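# Reseat orange and blue cables in double-post hooks

## Task

On every double post both cables must be seated, orange in the orange hook and blue in the blue hook, each below the hook's roof and past its lip. Some posts are wrong now; fix as many as you can without disturbing any post that is already correct.

## Robot and tools

Robots: four identical i2rt Big YAM arms named arm1, arm2, arm3 and arm4. Each has six joints, a five-finger right hand and a wrist camera (arm1_cam_wrist and so on). Room cameras are cam_corner_a, cam_corner_b and cam_high. The scene frame has its origin on the floor with +z up, and all poses are in metres in it. Arm feet: arm1 at (+0.654, +0.002, +0.807), arm2 at (+0.003, +0.653, +0.753), arm3 at (-0.648, -0.003, +0.823), arm4 at (+0.003, -0.661, +0.813). Each foot faces its own +x, so roughly toward the centre. The tabletops under the arms are at z=0.720. Reach is about 1.07 m from joint 1's axis.

Hand point: 0.045 m ahead of the palm. Its +z runs along the straight fingers, +y points out of the palm and +x runs across the palm away from the thumb. Straight fingertips sit about 0.06-0.07 m beyond the point. A wrist bracket on the little-finger side sticks out and can collide with things. With joints 1, 5 and 6 at 0 and the hand level and forward, the palm faces down and the thumb is on the left. With joint6 near -1.3, the wrist camera is on top and its image is upright.

move: one action. Its keys are arm1 to arm4 plus cameras, and each arm key holds only that arm's part. An arm you omit gets no new command but may keep pushing toward earlier targets. An arm's part can contain:
- joints: a map of absolute targets by name. joint1_rad -2.879 to 2.879 (turn about the foot, positive counter-clockwise from above). joint2_rad 0 to 3.141 (shoulder; 0 means upper arm back and level). joint3_rad 0 to 3.019 (elbow; 0 means folded). joint4_rad -1.692 to 1.57 (hand pitch; positive tips the fingers up). joint5_rad -1.57 to 1.57 (sideways; positive is toward the arm's right). joint6_rad -2.094 to 2.094 (roll; positive is clockwise seen from behind the hand). Finger keys hand_little, hand_ring, hand_middle, hand_index and hand_thumb_bend run from -1 (curled) to +1 (straight). hand_thumb_turn runs from -1 (in front of the palm, opposing the fingers) to +1 (beside the palm). hand_force_limit runs -1 to 1 and maps linearly to about 0 to 10 N of stop force (15 N for the thumb motors). hand_speed runs -0.96 to 1 and reaches full speed at +0.48. Each scene starts with force limit 0 and hand_speed -0.8.
- target: one list of 7 numbers [x, y, z, qw, qx, qy, qz]. It is an absolute hand-point pose in the scene frame, in the same form as the printed hand line. The hand travels in a straight line from its current hand_target pose. When target is used, joints may contain only the hand_ keys.
- speed: the path's top speed in m/s, 0.002 to 0.5, default 0.25. Rotation is capped at twice this value in rad/s. It is valid only together with target.
- min_time_s: 0.1 to 8 s, the shortest duration allowed for that arm's joint motions.
cameras: a list of names, "all", or []. For an action the default is none.

All motions in an action start together. All hand paths end together, at the pace of the slowest, and last 0.5-10 s. An action lasts at most 15 s. Paths do not avoid obstacles or other arms. Hands lag, drift and often end a centimetre or more off the target, and more so near full stretch. Joints move at different rates, so joint moves can swing wide. Unknown keys make the call invalid. Out-of-range values get it refused, and a refused call cancels the later move, wait and finished_scene calls in the same reply.

Gripping: a finger motor starts only when its target changes by at least 0.002. It stops at the target or when its load reaches the force limit. For a gentle grip, close at hand_speed -0.94 or lower. To grip harder, raise hand_force_limit and send a more-closed target. To release, send a more-open target. With the thumb turned in, the hand can hold things about 0.035-0.065 m thick, and handles down to about 0.025 m.

Result lines:
- move: per arm, done or its worst status.
- joint_status and hand_status: off_target (stopped short, may still push), time_out (the arm keeps nearby targets and pushes on; send the reported positions to ease it), not_followed (a safety check withheld the targets; pose unreachable for a target).
- on_its_own: actions you did not command; "held at" gives a target, not a reading.
- hand_stopped_by: six words for little, ring, middle, index, thumb_bend and thumb_turn, each one of moving, target, force, stalled or fault.
- *_load_n: fingertip force in N, positive when pushed open. A lost grip shows as a load near 0.
- Joint velocities in rad/s; "within noise" means the arm is still.
- Joint torques, where values 3 and 4 wrap at ±28 N m.
- "as last shown": arms not named in the action.
- pictures: the order of the returned images.
- MOTOR HOT, or limit_stop_at_motor_heat after an over-temperature fault; if the latter appears, resend the target.

wait: seconds 0 to 10, plus optional cameras. zoom_image: a camera name and region [x0, y0, x1, y1] in image pixels, at most 504 by 504, taken from that camera's latest image. show_instructions: shows the reference images. finished_scene: takes scene, the current scene's number, and ends the scene for good; the hooks must stay correct with no robot help.

Avoid:
- Knocking anything out of the work area or onto the floor.
- Hard hits on fixed or heavy things.
- Letting parts fall or releasing them while they move.
- Pressing two robots together, including one hand closing on another's fingers.
- Long pushing or stretched holding, which overheats motors and can make the arm drop.
- Excessive force or twist on fingers.

The scene keeps running while you think.

Each tool is called after ">>>" in YAML: its name, and indented under it one key for each argument.

Reference images:

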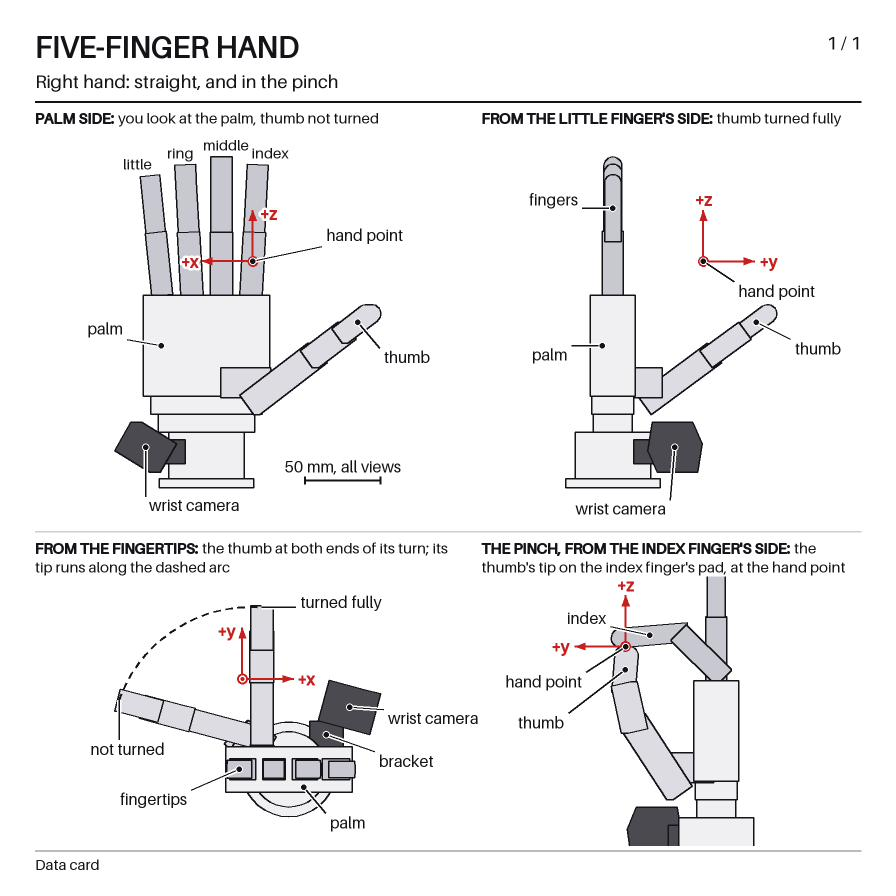

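## Session

>>> move:

Scene clock: 0.00 s.
Joint torques (N m): no reading
Motor temperatures (°C): arm1=[31 35 34 33 32 31] | arm2=[34 35 33 32 28 33] | arm3=[31 32 30 32 30 31] | arm4=[31 33 30 32 32 31]
Heat: arm1: hottest joint2_rad 35 °C; arm2: hottest joint2_rad 35 °C; arm3: hottest joint2_rad 32 °C; arm4: hottest joint2_rad 33 °C.
Joint velocities: within noise
arm1.joint_positions: joint1_rad=+0.203 joint2_rad=+0.615 joint3_rad=+1.487 joint4_rad=-1.436 joint5_rad=+0.218 joint6_rad=-1.184 hand_little=+1.000 hand_ring=+1.000 hand_middle=+1.000 hand_index=+1.000 hand_thumb_turn=+1.000 hand_thumb_bend=+1.000 hand_force_limit=+0.000 hand_speed=-0.800
arm1.joint_status: not commanded
arm1.hand_stopped_by: target,target,target,target,target,target
arm1.little_load_n: 0.0
arm1.ring_load_n: 0.0
arm1.middle_load_n: 0.0
arm1.index_load_n: 0.0
arm1.thumb_bend_load_n: 0.0
arm1.thumb_turn_load_n: 0.0
arm1.hand: x=+0.4544 y=+0.0457 z=+1.3242 quat_wxyz=(+0.485, -0.126, -0.864, +0.052) (m; scene frame)
arm1.hand_target: x=+0.4558 y=+0.0460 z=+1.3327 quat_wxyz=(+0.494, -0.127, -0.858, +0.055) (m; scene frame)
arm1.hand_status: not commanded
arm2.joint_positions: joint1_rad=+0.239 joint2_rad=+0.629 joint3_rad=+1.410 joint4_rad=-1.375 joint5_rad=-0.275 joint6_rad=-1.338 hand_little=+1.000 hand_ring=+1.000 hand_middle=+1.000 hand_index=+1.000 hand_thumb_turn=+1.000 hand_thumb_bend=+1.000 hand_force_limit=+0.000 hand_speed=-0.800
arm2.joint_status: not commanded
arm2.hand_stopped_by: target,target,target,target,target,target
arm2.little_load_n: 0.0
arm2.ring_load_n: 0.0
arm2.middle_load_n: 0.0
arm2.index_load_n: 0.0
arm2.thumb_bend_load_n: 0.0
arm2.thumb_turn_load_n: 0.0
arm2.hand: x=+0.0726 y=+0.4361 z=+1.2406 quat_wxyz=(+0.134, +0.679, -0.554, +0.462) (m; scene frame)
arm2.hand_target: x=+0.0725 y=+0.4369 z=+1.2536 quat_wxyz=(+0.141, +0.675, -0.548, +0.473) (m; scene frame)
arm2.hand_status: not commanded
arm3.joint_positions: joint1_rad=-0.799 joint2_rad=+0.647 joint3_rad=+1.380 joint4_rad=-1.179 joint5_rad=+0.271 joint6_rad=-0.981 hand_little=+1.000 hand_ring=+1.000 hand_middle=+1.000 hand_index=+1.000 hand_thumb_turn=+1.000 hand_thumb_bend=+1.000 hand_force_limit=+0.000 hand_speed=-0.800
arm3.joint_status: not commanded
arm3.hand_stopped_by: target,target,target,target,target,target
arm3.little_load_n: 0.0
arm3.ring_load_n: 0.0
arm3.middle_load_n: 0.0
arm3.index_load_n: 0.0
arm3.thumb_bend_load_n: 0.0
arm3.thumb_turn_load_n: 0.0
arm3.hand: x=-0.5392 y=-0.2392 z=+1.3301 quat_wxyz=(+0.166, +0.597, -0.592, +0.515) (m; scene frame)
arm3.hand_target: x=-0.5399 y=-0.2386 z=+1.3426 quat_wxyz=(+0.166, +0.590, -0.588, +0.528) (m; scene frame)
arm3.hand_status: not commanded
arm4.joint_positions: joint1_rad=+0.071 joint2_rad=+0.618 joint3_rad=+1.328 joint4_rad=-1.585 joint5_rad=+0.134 joint6_rad=-1.175 hand_little=+1.000 hand_ring=+1.000 hand_middle=+1.000 hand_index=+1.000 hand_thumb_turn=+1.000 hand_thumb_bend=+1.000 hand_force_limit=+0.000 hand_speed=-0.800
arm4.joint_status: not commanded
arm4.hand_stopped_by: target,target,target,target,target,target
arm4.little_load_n: 0.0
arm4.ring_load_n: 0.0
arm4.middle_load_n: 0.0
arm4.index_load_n: 0.0
arm4.thumb_bend_load_n: 0.0
arm4.thumb_turn_load_n: 0.0
arm4.hand: x=+0.0670 y=-0.4851 z=+1.2322 quat_wxyz=(-0.251, +0.784, +0.519, +0.231) (m; scene frame)
arm4.hand_target: x=+0.0670 y=-0.4846 z=+1.2418 quat_wxyz=(-0.262, +0.781, +0.516, +0.237) (m; scene frame)
arm4.hand_status: not commanded
pictures: arm1_cam_wrist, arm2_cam_wrist, arm3_cam_wrist, arm4_cam_wrist, cam_corner_a, cam_corner_b, cam_high

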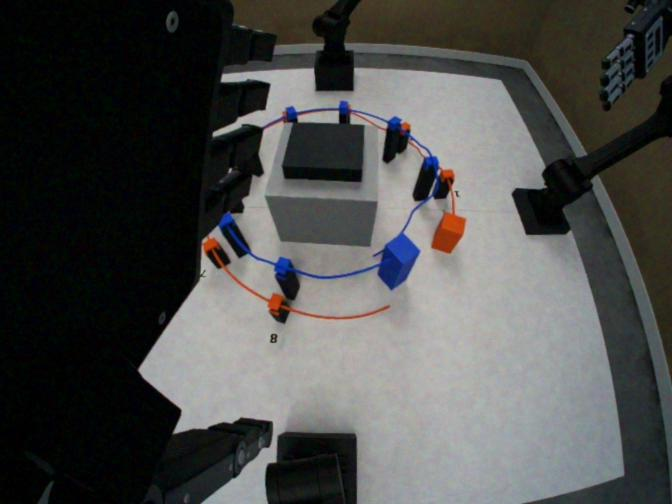

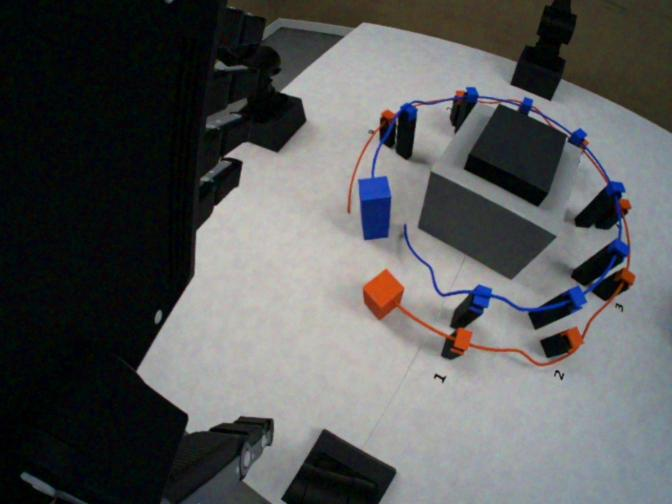

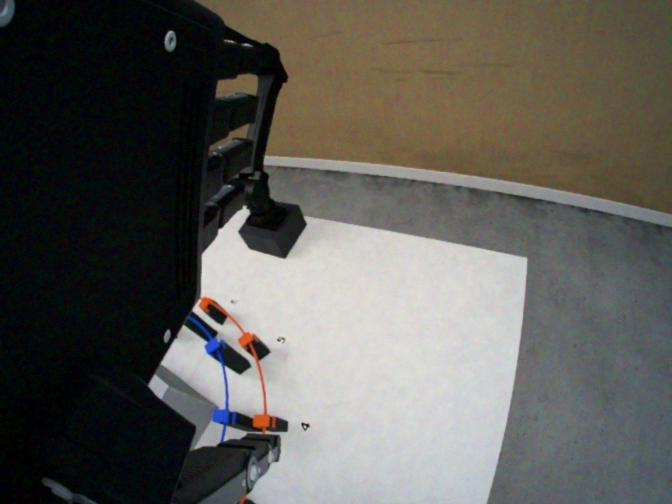

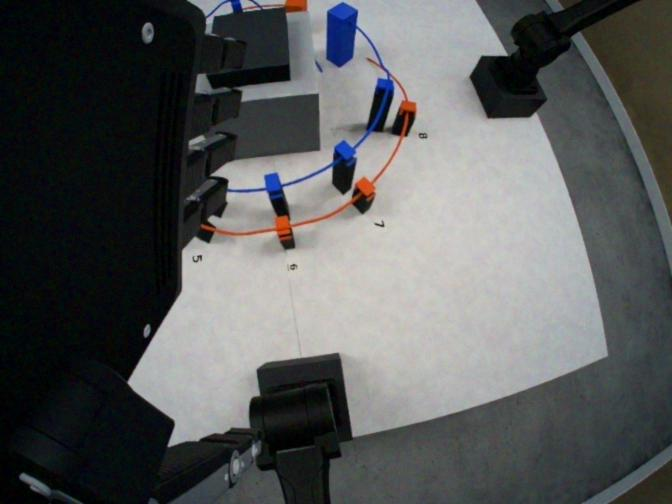

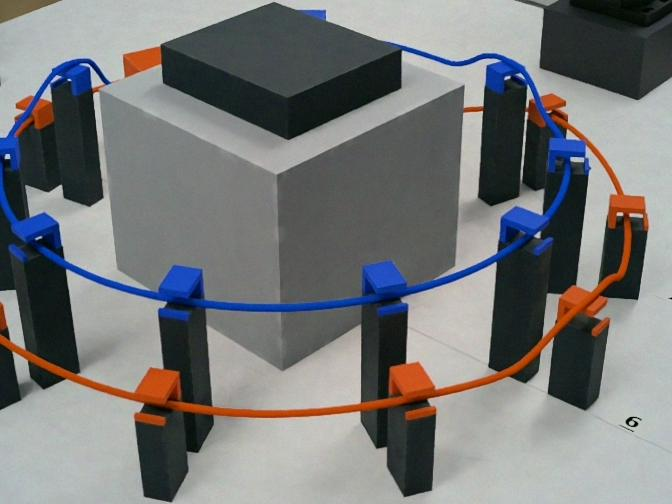

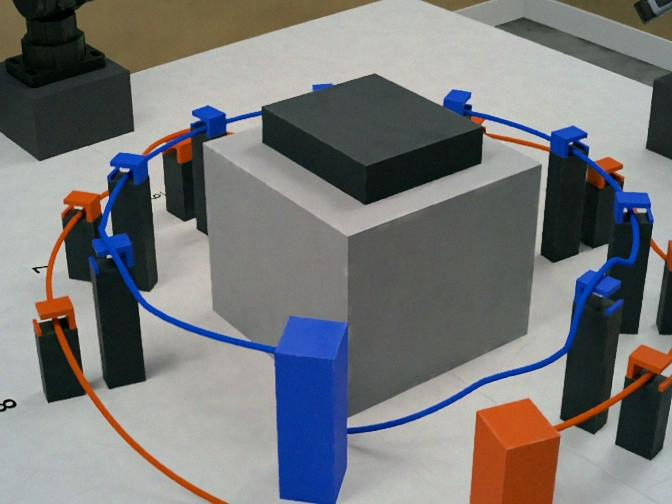

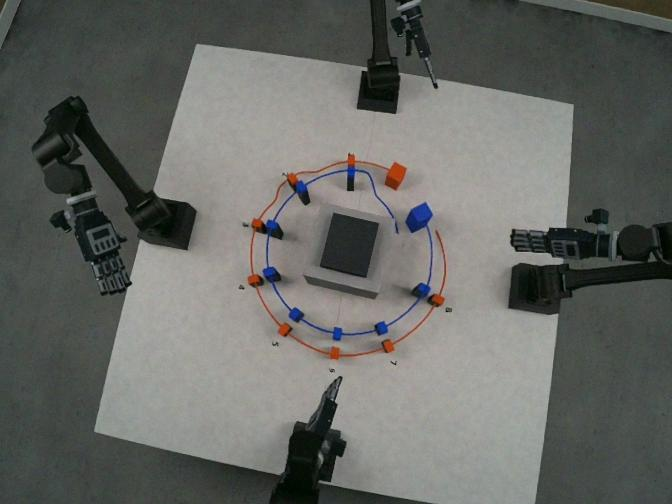

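>>> zoom_image:
  camera: "cam_corner_a"
  region: [0, 180, 300, 404]

>>> zoom_image:
  camera: "cam_corner_a"
  region: [300, 180, 672, 459]

>>> zoom_image:
  camera: "cam_corner_a"
  region: [0, 30, 180, 165]

>>> zoom_image:
  camera: "cam_corner_a"
  region: [440, 40, 672, 214]

>>> zoom_image:
  camera: "cam_corner_b"
  region: [0, 160, 240, 340]

>>> zoom_image:
  camera: "cam_corner_b"
  region: [500, 100, 672, 229]

>>> zoom_image:
  camera: "cam_corner_b"
  region: [500, 240, 672, 369]

>>> zoom_image:
  camera: "cam_corner_b"
  region: [60, 80, 240, 215]

>>> zoom_image:
  camera: "cam_high"
  region: [220, 130, 480, 325]

>>> zoom_image:
  camera: "cam_high"
  region: [230, 270, 470, 450]

Scaled by 1.680 from the camera's 672x504 image, which has a finer 960x720 frame.

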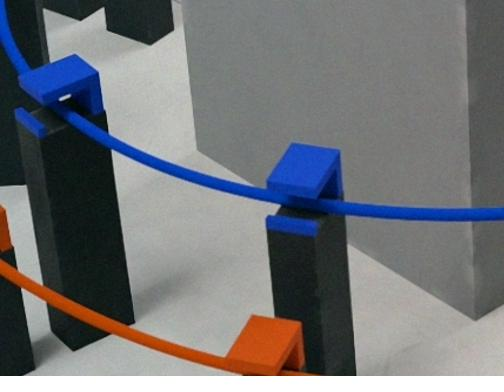

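Scaled by 1.355 from the camera's 672x504 image, which has a finer 960x720 frame.

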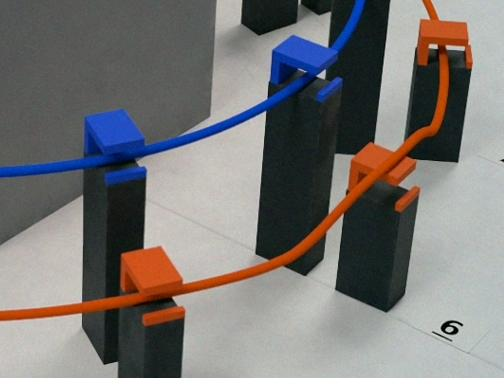

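Scaled by 2.800 from the camera's 672x504 image, which has a finer 960x720 frame.

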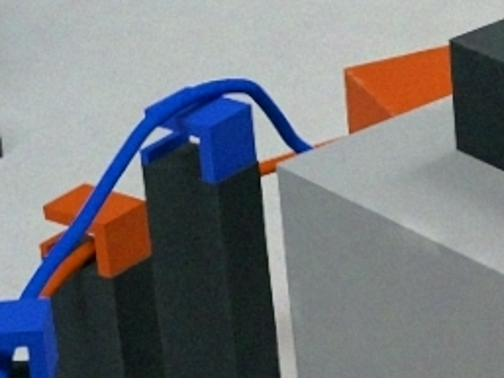

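Scaled by 2.172 from the camera's 672x504 image, which has a finer 960x720 frame.

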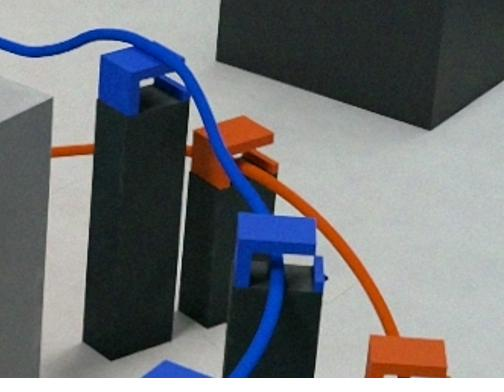

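Scaled by 2.100 from the camera's 672x504 image, which has a finer 960x720 frame.

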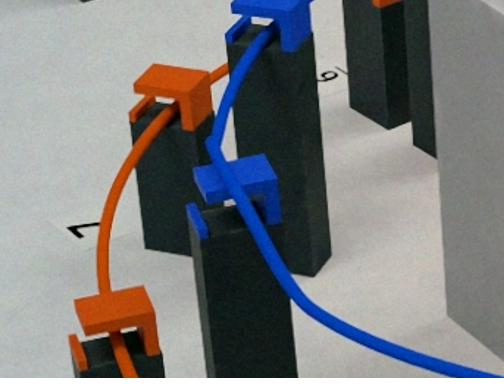

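Scaled by 2.930 from the camera's 672x504 image, which has a finer 960x720 frame.

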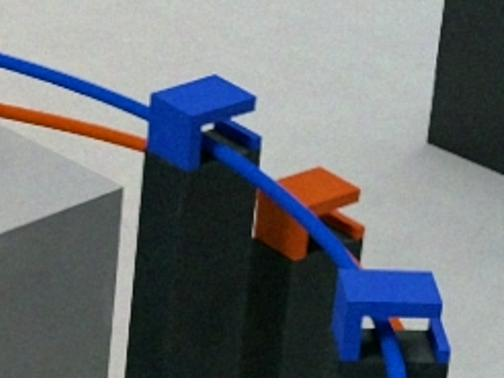

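Scaled by 2.930 from the camera's 672x504 image, which has a finer 960x720 frame.

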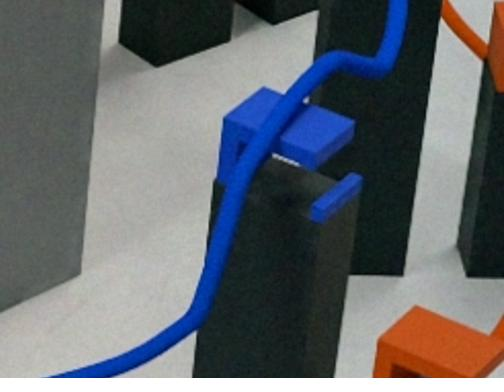

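Scaled by 2.800 from the camera's 672x504 image, which has a finer 960x720 frame.

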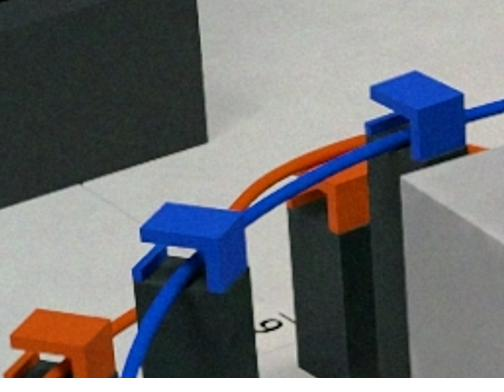

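Scaled by 1.938 from the camera's 672x504 image, which has a finer 960x720 frame.

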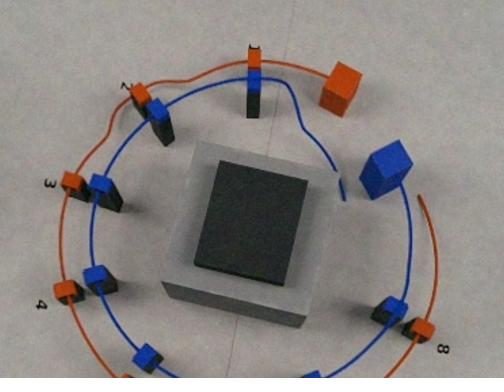

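Scaled by 2.100 from the camera's 672x504 image, which has a finer 960x720 frame.

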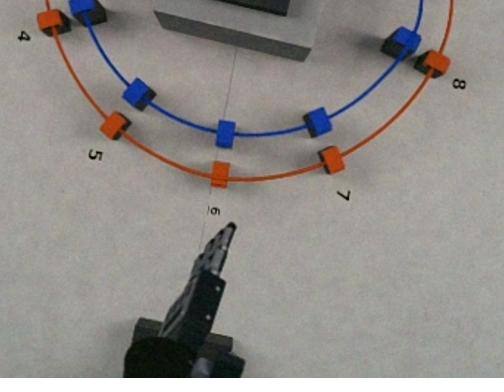

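>>> zoom_image:
  camera: "arm2_cam_wrist"
  region: [400, 250, 640, 430]

>>> zoom_image:
  camera: "arm2_cam_wrist"
  region: [560, 160, 660, 300]

>>> zoom_image:
  camera: "arm2_cam_wrist"
  region: [340, 70, 560, 240]

>>> zoom_image:
  camera: "arm1_cam_wrist"
  region: [190, 190, 440, 350]

>>> zoom_image:
  camera: "arm1_cam_wrist"
  region: [260, 80, 500, 260]

>>> zoom_image:
  camera: "arm4_cam_wrist"
  region: [180, 60, 440, 260]

>>> zoom_image:
  camera: "arm3_cam_wrist"
  region: [180, 280, 300, 440]

>>> zoom_image:
  camera: "cam_corner_a"
  region: [0, 110, 120, 260]

>>> zoom_image:
  camera: "cam_corner_a"
  region: [0, 280, 200, 430]

>>> zoom_image:
  camera: "cam_corner_b"
  region: [580, 140, 672, 230]

>>> zoom_image:
  camera: "cam_corner_b"
  region: [560, 300, 672, 420]

>>> zoom_image:
  camera: "cam_corner_b"
  region: [20, 170, 180, 330]

>>> zoom_image:
  camera: "cam_corner_b"
  region: [420, 80, 672, 269]

Scaled by 2.100 from the camera's 672x504 image, which has a finer 960x720 frame.

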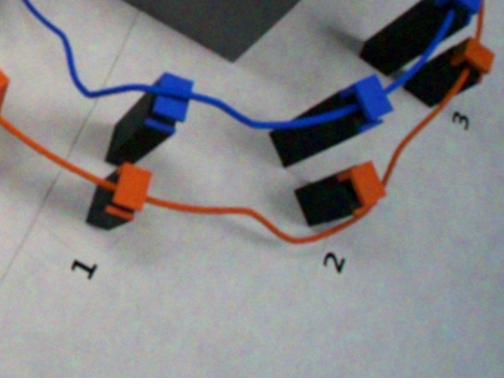

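Scaled by 3.600 from the camera's 672x504 image, which has a finer 960x720 frame.

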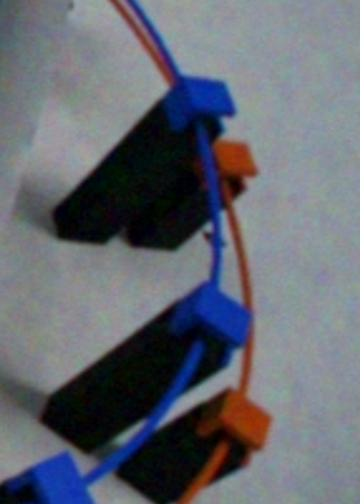

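Scaled by 2.291 from the camera's 672x504 image, which has a finer 960x720 frame.

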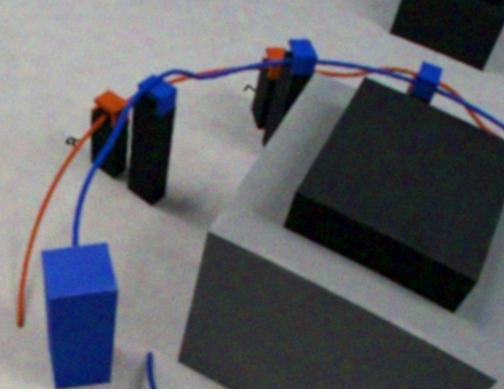

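Scaled by 2.016 from the camera's 672x504 image, which has a finer 960x720 frame.

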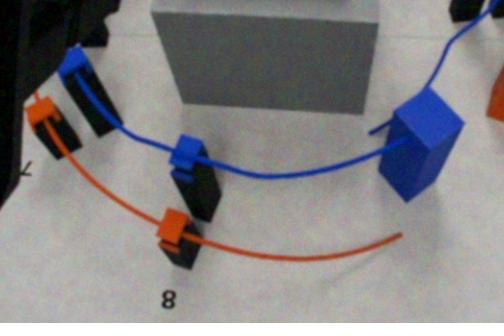

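Scaled by 2.100 from the camera's 672x504 image, which has a finer 960x720 frame.

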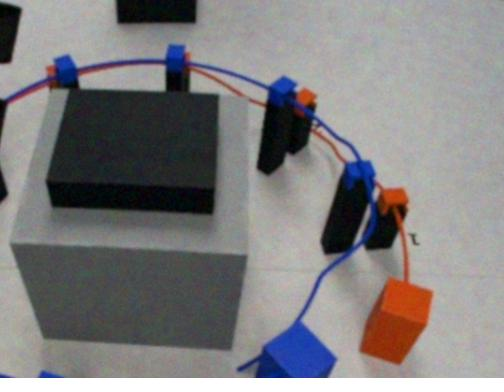

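Scaled by 1.938 from the camera's 672x504 image, which has a finer 960x720 frame.

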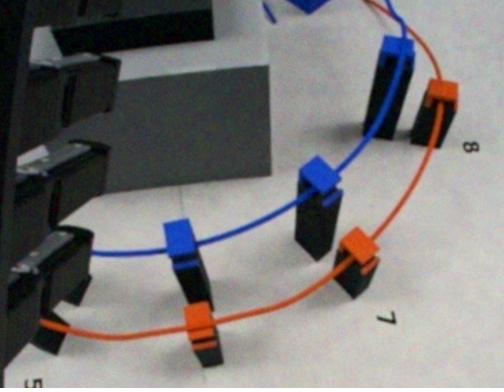

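Scaled by 3.150 from the camera's 672x504 image, which has a finer 960x720 frame.

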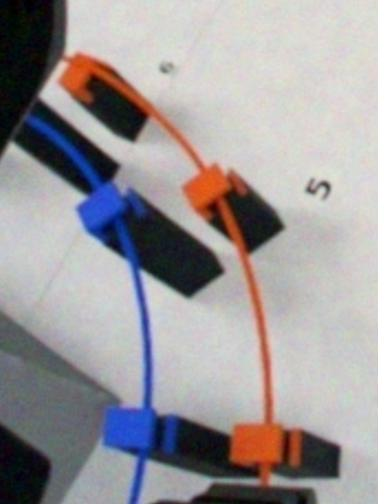

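Scaled by 3.360 from the camera's 672x504 image, which has a finer 960x720 frame.

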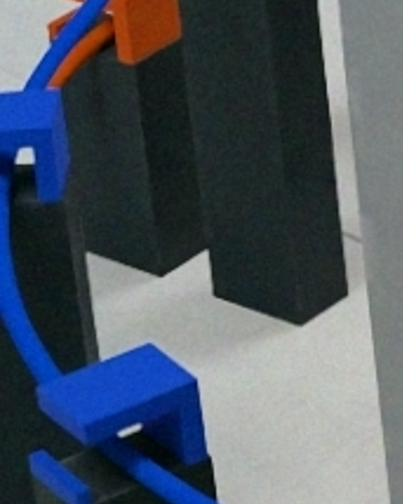

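Scaled by 2.520 from the camera's 672x504 image, which has a finer 960x720 frame.

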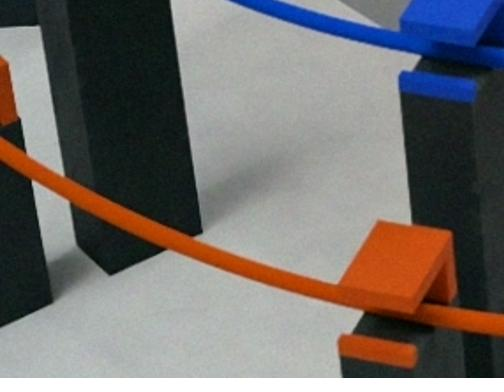

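Scaled by 5.478 from the camera's 672x504 image, which has a finer 960x720 frame.

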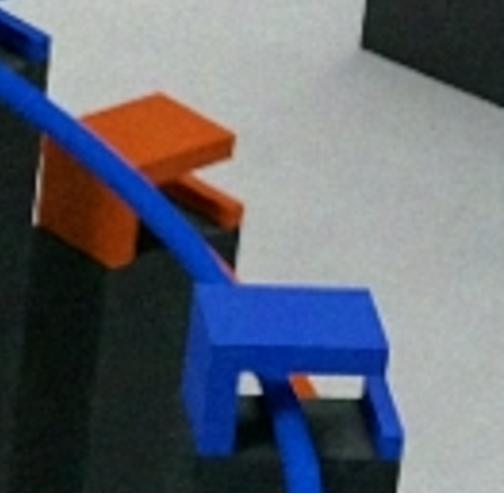

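Scaled by 4.200 from the camera's 672x504 image, which has a finer 960x720 frame.

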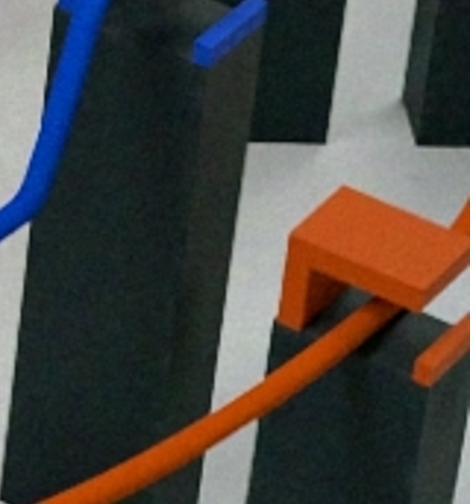

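Scaled by 3.150 from the camera's 672x504 image, which has a finer 960x720 frame.

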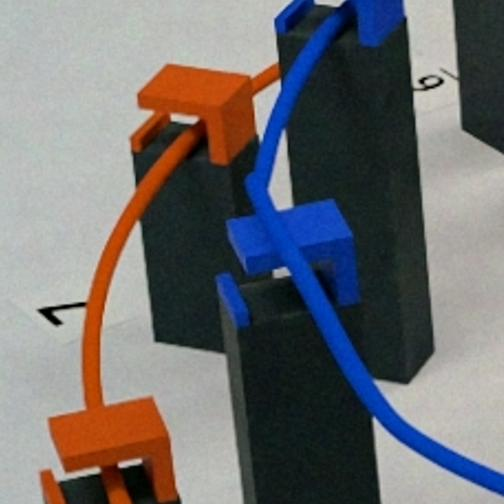

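Scaled by 2.000 from the camera's 672x504 image, which has a finer 960x720 frame.

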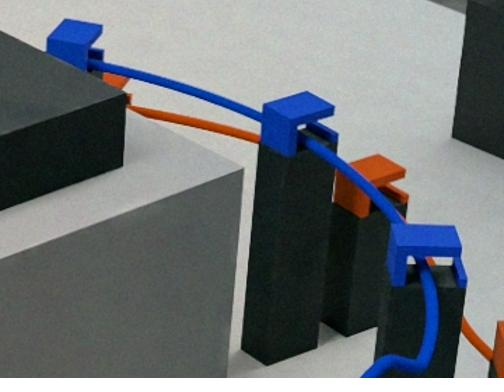

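>>> zoom_image:
  camera: "arm4_cam_wrist"
  region: [260, 200, 310, 250]

>>> zoom_image:
  camera: "cam_corner_a"
  region: [530, 260, 640, 350]

>>> zoom_image:
  camera: "cam_corner_b"
  region: [140, 110, 220, 180]

>>> zoom_image:
  camera: "arm2_cam_wrist"
  region: [520, 300, 620, 380]

>>> zoom_image:
  camera: "cam_high"
  region: [260, 150, 380, 240]

>>> zoom_image:
  camera: "cam_corner_b"
  region: [640, 180, 672, 290]

>>> zoom_image:
  camera: "cam_corner_a"
  region: [0, 120, 60, 180]

>>> zoom_image:
  camera: "cam_corner_a"
  region: [120, 360, 220, 430]

>>> zoom_image:
  camera: "cam_corner_a"
  region: [0, 290, 60, 410]

Scaled by 10.080 from the camera's 672x504 image, which has a finer 960x720 frame.

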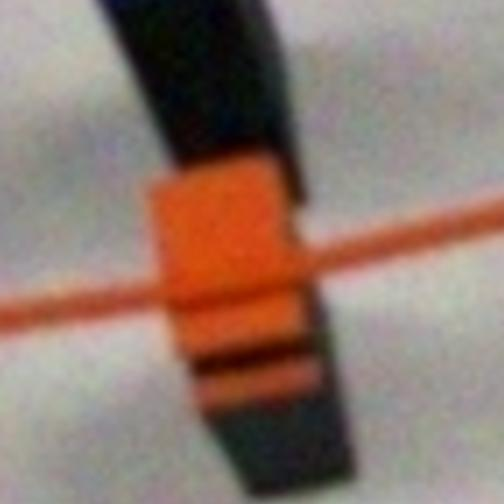

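Scaled by 4.582 from the camera's 672x504 image, which has a finer 960x720 frame.

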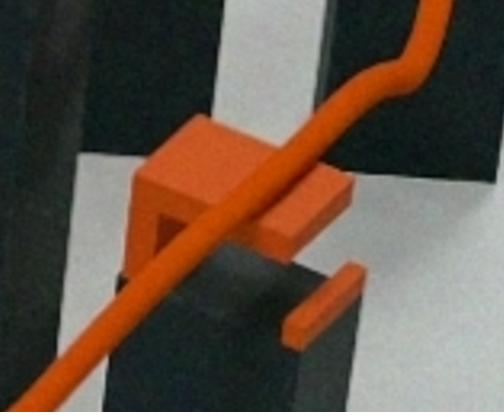

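Scaled by 6.300 from the camera's 672x504 image, which has a finer 960x720 frame.

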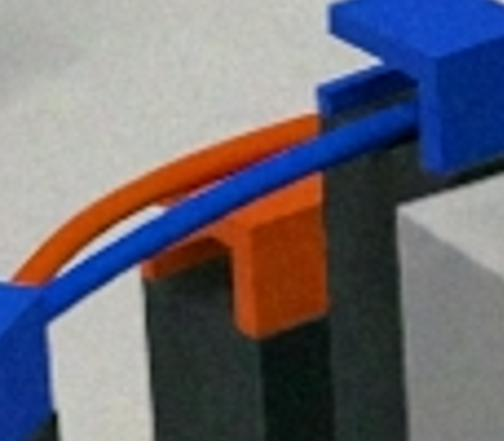

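Scaled by 5.040 from the camera's 672x504 image, which has a finer 960x720 frame.

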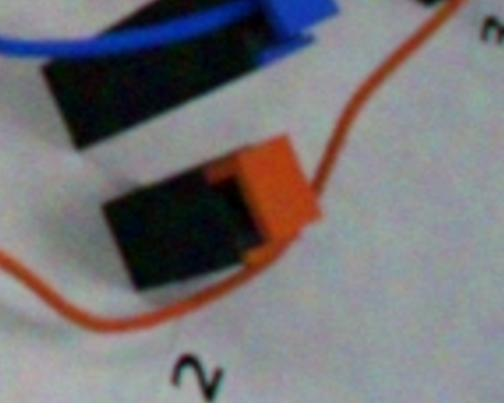

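Scaled by 4.200 from the camera's 672x504 image, which has a finer 960x720 frame.

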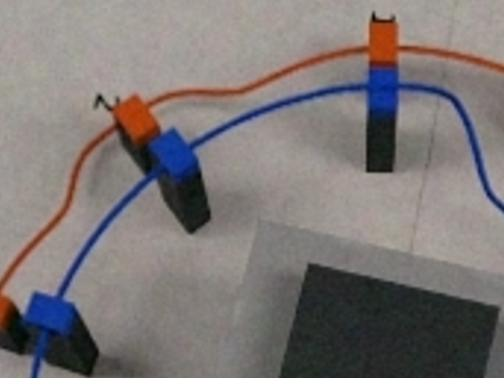

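Scaled by 4.582 from the camera's 672x504 image, which has a finer 960x720 frame.

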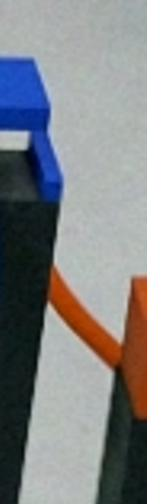

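Scaled by 8.400 from the camera's 672x504 image, which has a finer 960x720 frame.

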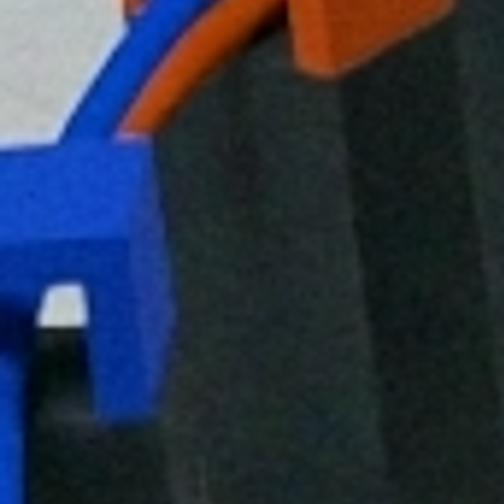

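Scaled by 5.040 from the camera's 672x504 image, which has a finer 960x720 frame.

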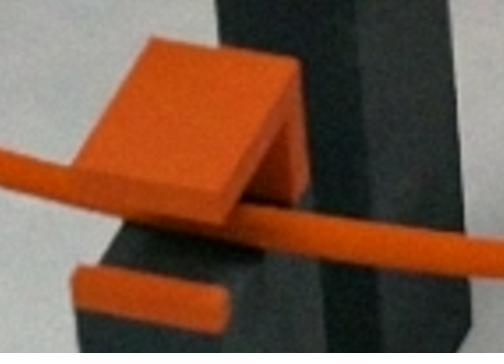

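Scaled by 4.200 from the camera's 672x504 image, which has a finer 960x720 frame.

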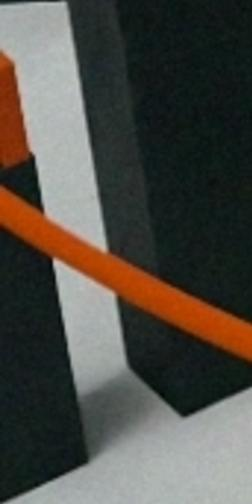

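>>> zoom_image:
  camera: "cam_corner_a"
  region: [545, 275, 625, 335]

>>> zoom_image:
  camera: "cam_corner_a"
  region: [375, 350, 455, 410]

>>> zoom_image:
  camera: "cam_corner_a"
  region: [600, 180, 660, 225]

>>> zoom_image:
  camera: "cam_corner_b"
  region: [570, 260, 650, 320]

>>> zoom_image:
  camera: "cam_corner_b"
  region: [610, 335, 672, 395]

>>> zoom_image:
  camera: "cam_corner_b"
  region: [80, 215, 160, 275]

>>> zoom_image:
  camera: "cam_corner_b"
  region: [25, 285, 105, 345]

>>> zoom_image:
  camera: "cam_corner_b"
  region: [600, 180, 660, 225]

Scaled by 6.300 from the camera's 672x504 image, which has a finer 960x720 frame.

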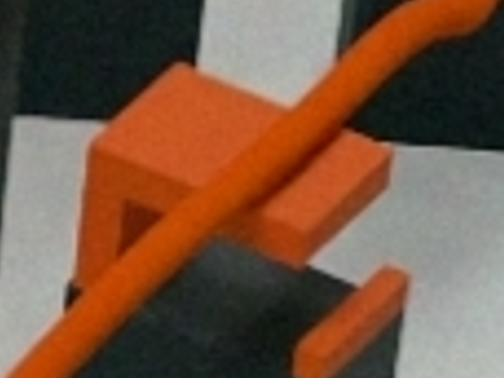

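Scaled by 6.300 from the camera's 672x504 image, which has a finer 960x720 frame.

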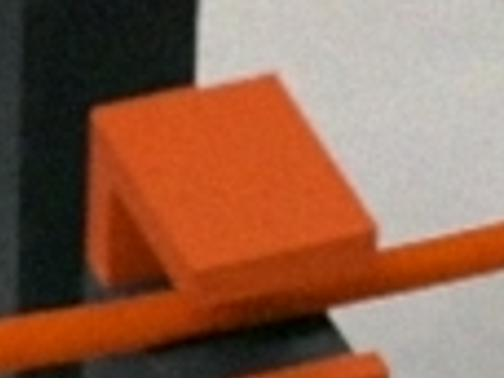

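Scaled by 8.400 from the camera's 672x504 image, which has a finer 960x720 frame.

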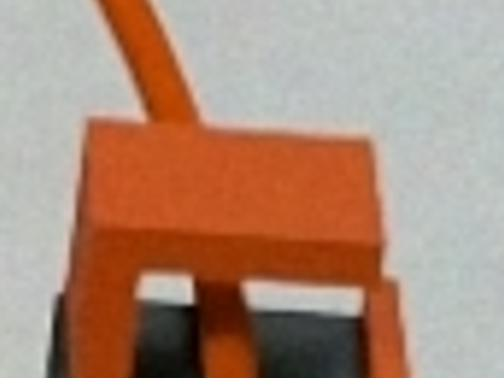

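Scaled by 6.300 from the camera's 672x504 image, which has a finer 960x720 frame.

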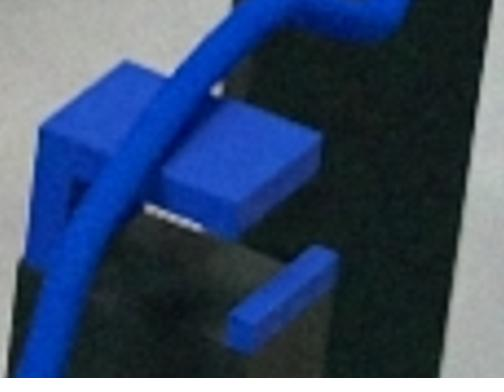

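Scaled by 8.129 from the camera's 672x504 image, which has a finer 960x720 frame.

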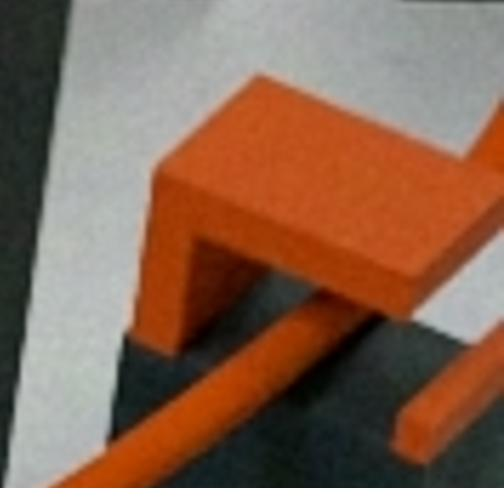

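Scaled by 6.300 from the camera's 672x504 image, which has a finer 960x720 frame.

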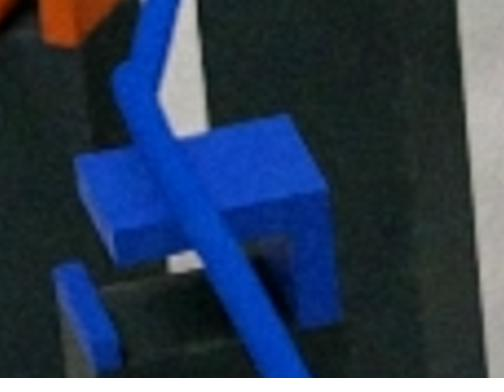

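Scaled by 6.300 from the camera's 672x504 image, which has a finer 960x720 frame.

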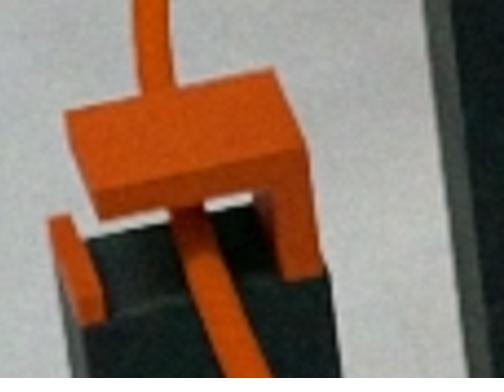

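Scaled by 8.400 from the camera's 672x504 image, which has a finer 960x720 frame.

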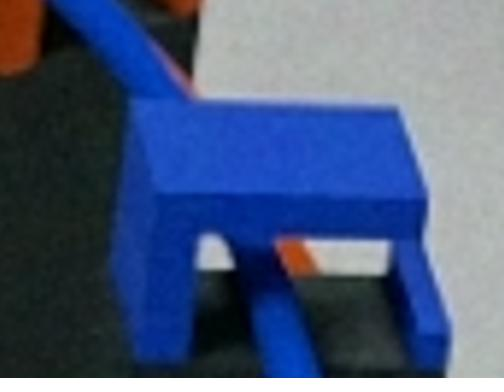

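>>> move:
  arm1: {"target": [0.32, -0.085, 0.99, -0.3077, 0.7427, 0.5495, -0.2276], "joints": {"hand_speed": 0.0, "hand_thumb_turn": -1, "hand_thumb_bend": 0.0, "hand_index": 0.2}}
  arm2: {"target": [-0.06, 0.32, 0.99, 0, 0, 0.9239, -0.3827], "joints": {"hand_speed": 0.0, "hand_thumb_turn": -1, "hand_thumb_bend": 0.0, "hand_index": 0.2}}
  arm4: {"target": [0.046, -0.38, 0.95, 0.3420, -0.9397, 0, 0], "joints": {"hand_speed": 0.0, "hand_thumb_turn": -1, "hand_thumb_bend": 0.0, "hand_index": 0.2}}
  cameras: ["all"]

Scene clock: 26.60 s.
Joint torques (N m): arm1=[-1.32 -2.61 8.51 2.54 0.17 0.16] | arm2=[0.85 -4.07 11.54 1.81 0.08 -0.02] | arm3=[0.97 1.44 8.01 2.15 0.07 -0.06] | arm4=[0.67 -0.62 7.97 1.47 -0.21 0.07]
Motor temperatures (°C): arm1=[31 35 37 33 32 30] | arm2=[34 35 37 32 28 32] | arm3=[31 32 33 32 30 31] | arm4=[31 33 33 32 32 31]
Heat: arm1: hottest joint3_rad 37 °C; arm2: hottest joint3_rad 37 °C; arm3: hottest joint3_rad 33 °C; arm4: hottest joint2_rad 33 °C.
move: arm1 done; arm2 done; arm4 done
Joint velocities: within noise
arm1.joint_positions: joint1_rad=+0.347 joint2_rad=+0.840 joint3_rad=+0.751 joint4_rad=-0.811 joint5_rad=+0.444 joint6_rad=+0.483 hand_little=+1.000 hand_ring=+1.000 hand_middle=+1.000 hand_index=+0.200 hand_thumb_turn=-1.000 hand_thumb_bend=+0.000 hand_force_limit=+0.000 hand_speed=+0.000
arm1.joint_status: all done
arm1.hand_stopped_by: target,target,target,target,target,target
arm1.little_load_n: 0.0
arm1.ring_load_n: 0.0
arm1.middle_load_n: 0.0
arm1.index_load_n: 0.0
arm1.thumb_bend_load_n: 0.0
arm1.thumb_turn_load_n: 0.0
arm1.hand: x=+0.3246 y=-0.0862 z=+0.9918 quat_wxyz=(+0.308, -0.738, -0.557, +0.225) (m; scene frame)
arm1.hand_target: x=+0.3201 y=-0.0850 z=+0.9900 quat_wxyz=(+0.308, -0.743, -0.550, +0.228) (m; scene frame)
arm1.hand_status: done (0.005 m and 1.0 deg from the pose sent, 0.383 m and 86.3 deg at the start)
arm2.joint_positions: joint1_rad=-0.416 joint2_rad=+0.866 joint3_rad=+0.884 joint4_rad=-0.866 joint5_rad=-0.270 joint6_rad=-0.280 hand_little=+1.000 hand_ring=+1.000 hand_middle=+1.000 hand_index=+0.200 hand_thumb_turn=-1.000 hand_thumb_bend=+0.000 hand_force_limit=+0.000 hand_speed=+0.000
arm2.joint_status: all done
arm2.hand_stopped_by: target,target,target,target,target,target
arm2.little_load_n: 0.0
arm2.ring_load_n: 0.0
arm2.middle_load_n: 0.0
arm2.index_load_n: 0.0
arm2.thumb_bend_load_n: 0.0
arm2.thumb_turn_load_n: 0.0
arm2.hand: x=-0.0568 y=+0.3232 z=+0.9878 quat_wxyz=(-0.004, +0.006, -0.927, +0.375) (m; scene frame)
arm2.hand_target: x=-0.0600 y=+0.3201 z=+0.9900 quat_wxyz=(+0.000, +0.000, -0.924, +0.383) (m; scene frame)
arm2.hand_status: done (0.005 m and 1.2 deg from the pose sent, 0.306 m and 92.9 deg at the start)
arm3: as last shown
arm4.joint_positions: joint1_rad=-0.311 joint2_rad=+0.735 joint3_rad=+0.608 joint4_rad=-0.775 joint5_rad=-0.216 joint6_rad=-0.283 hand_little=+1.000 hand_ring=+1.000 hand_middle=+1.000 hand_index=+0.200 hand_thumb_turn=-1.000 hand_thumb_bend=+0.000 hand_force_limit=+0.000 hand_speed=+0.000
arm4.joint_status: all done
arm4.hand_stopped_by: target,target,target,target,target,target
arm4.little_load_n: 0.0
arm4.ring_load_n: 0.0
arm4.middle_load_n: 0.0
arm4.index_load_n: 0.0
arm4.thumb_bend_load_n: 0.0
arm4.thumb_turn_load_n: 0.0
arm4.hand: x=+0.0436 y=-0.3827 z=+0.9510 quat_wxyz=(-0.338, +0.941, +0.009, +0.000) (m; scene frame)
arm4.hand_target: x=+0.0460 y=-0.3801 z=+0.9499 quat_wxyz=(-0.342, +0.940, +0.000, +0.000) (m; scene frame)
arm4.hand_status: done (0.004 m and 1.2 deg from the pose sent, 0.302 m and 69.3 deg at the start)
pictures: arm1_cam_wrist, arm2_cam_wrist, arm3_cam_wrist, arm4_cam_wrist, cam_corner_a, cam_corner_b, cam_high
camera_calibration:
arm1_cam_wrist: T_world_to_cam=[[0.696512, 0.100965, -0.710406, 0.488626], [0.285684, -0.947218, 0.145476, -0.313372], [-0.658221, -0.304278, -0.688592, 0.982674], [0, 0, 0, 1]] pos_world=[0.396008, -0.0471601, 1.06937]
arm2_cam_wrist: T_world_to_cam=[[-0.270231, 0.68814, -0.673378, 0.429292], [0.807828, 0.542572, 0.23028, -0.358787], [0.523821, -0.481745, -0.702519, 0.992933], [0, 0, 0, 1]] pos_world=[-0.114273, 0.377596, 1.06925]
arm4_cam_wrist: T_world_to_cam=[[0.288406, -0.761963, -0.579857, 0.239397], [-0.841557, -0.49058, 0.226079, -0.361767], [-0.456731, 0.42278, -0.782722, 1.04406], [0, 0, 0, 1]] pos_world=[0.10336, -0.43647, 1.03781]

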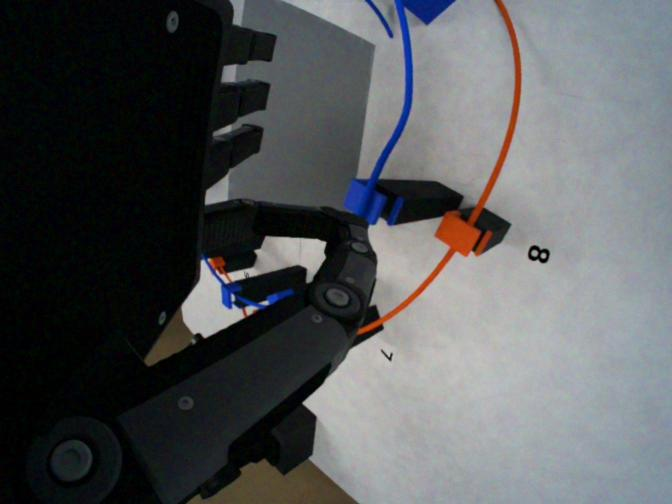

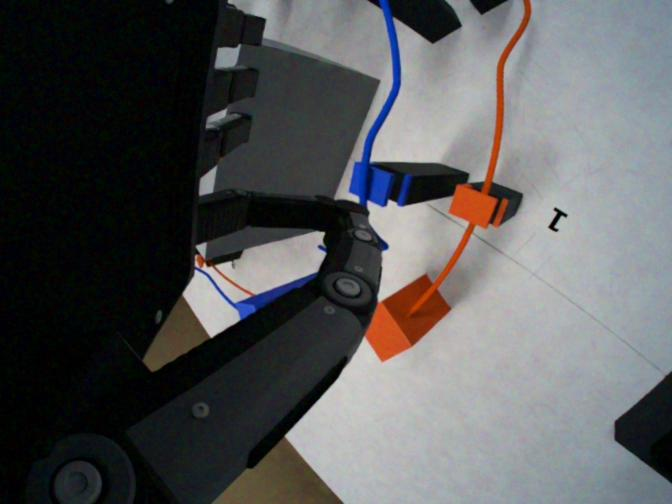

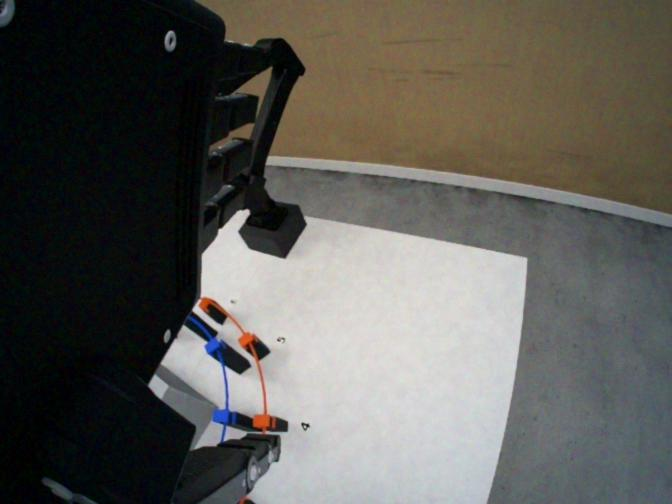

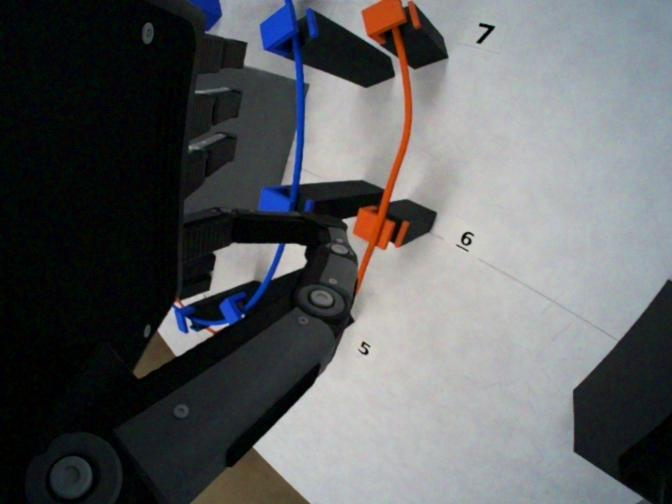

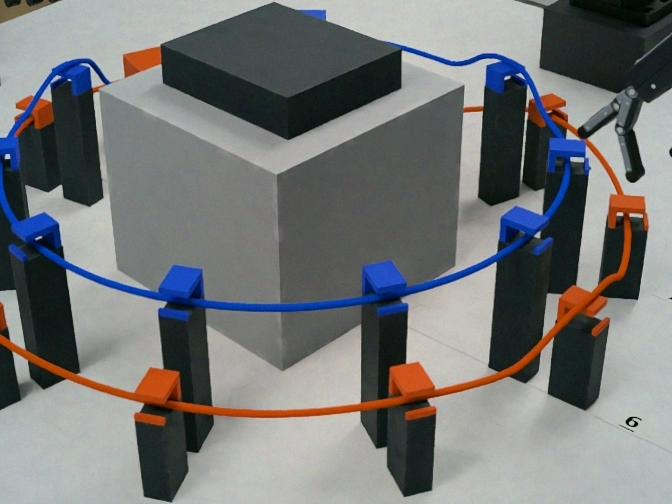

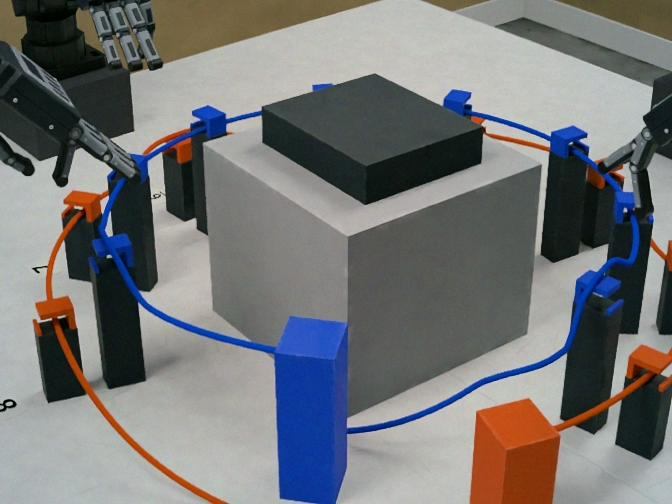

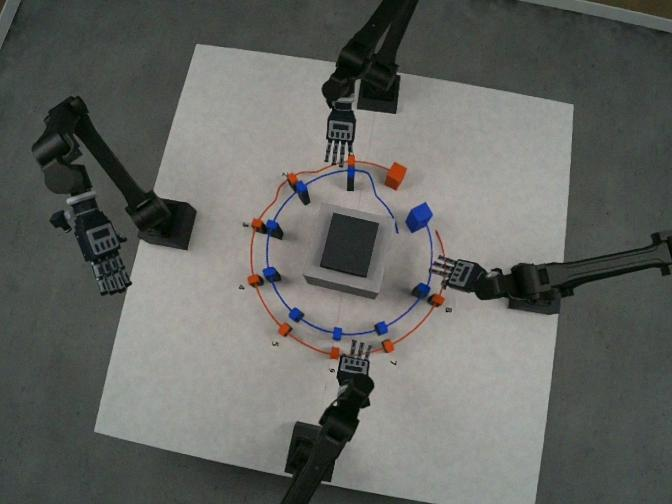

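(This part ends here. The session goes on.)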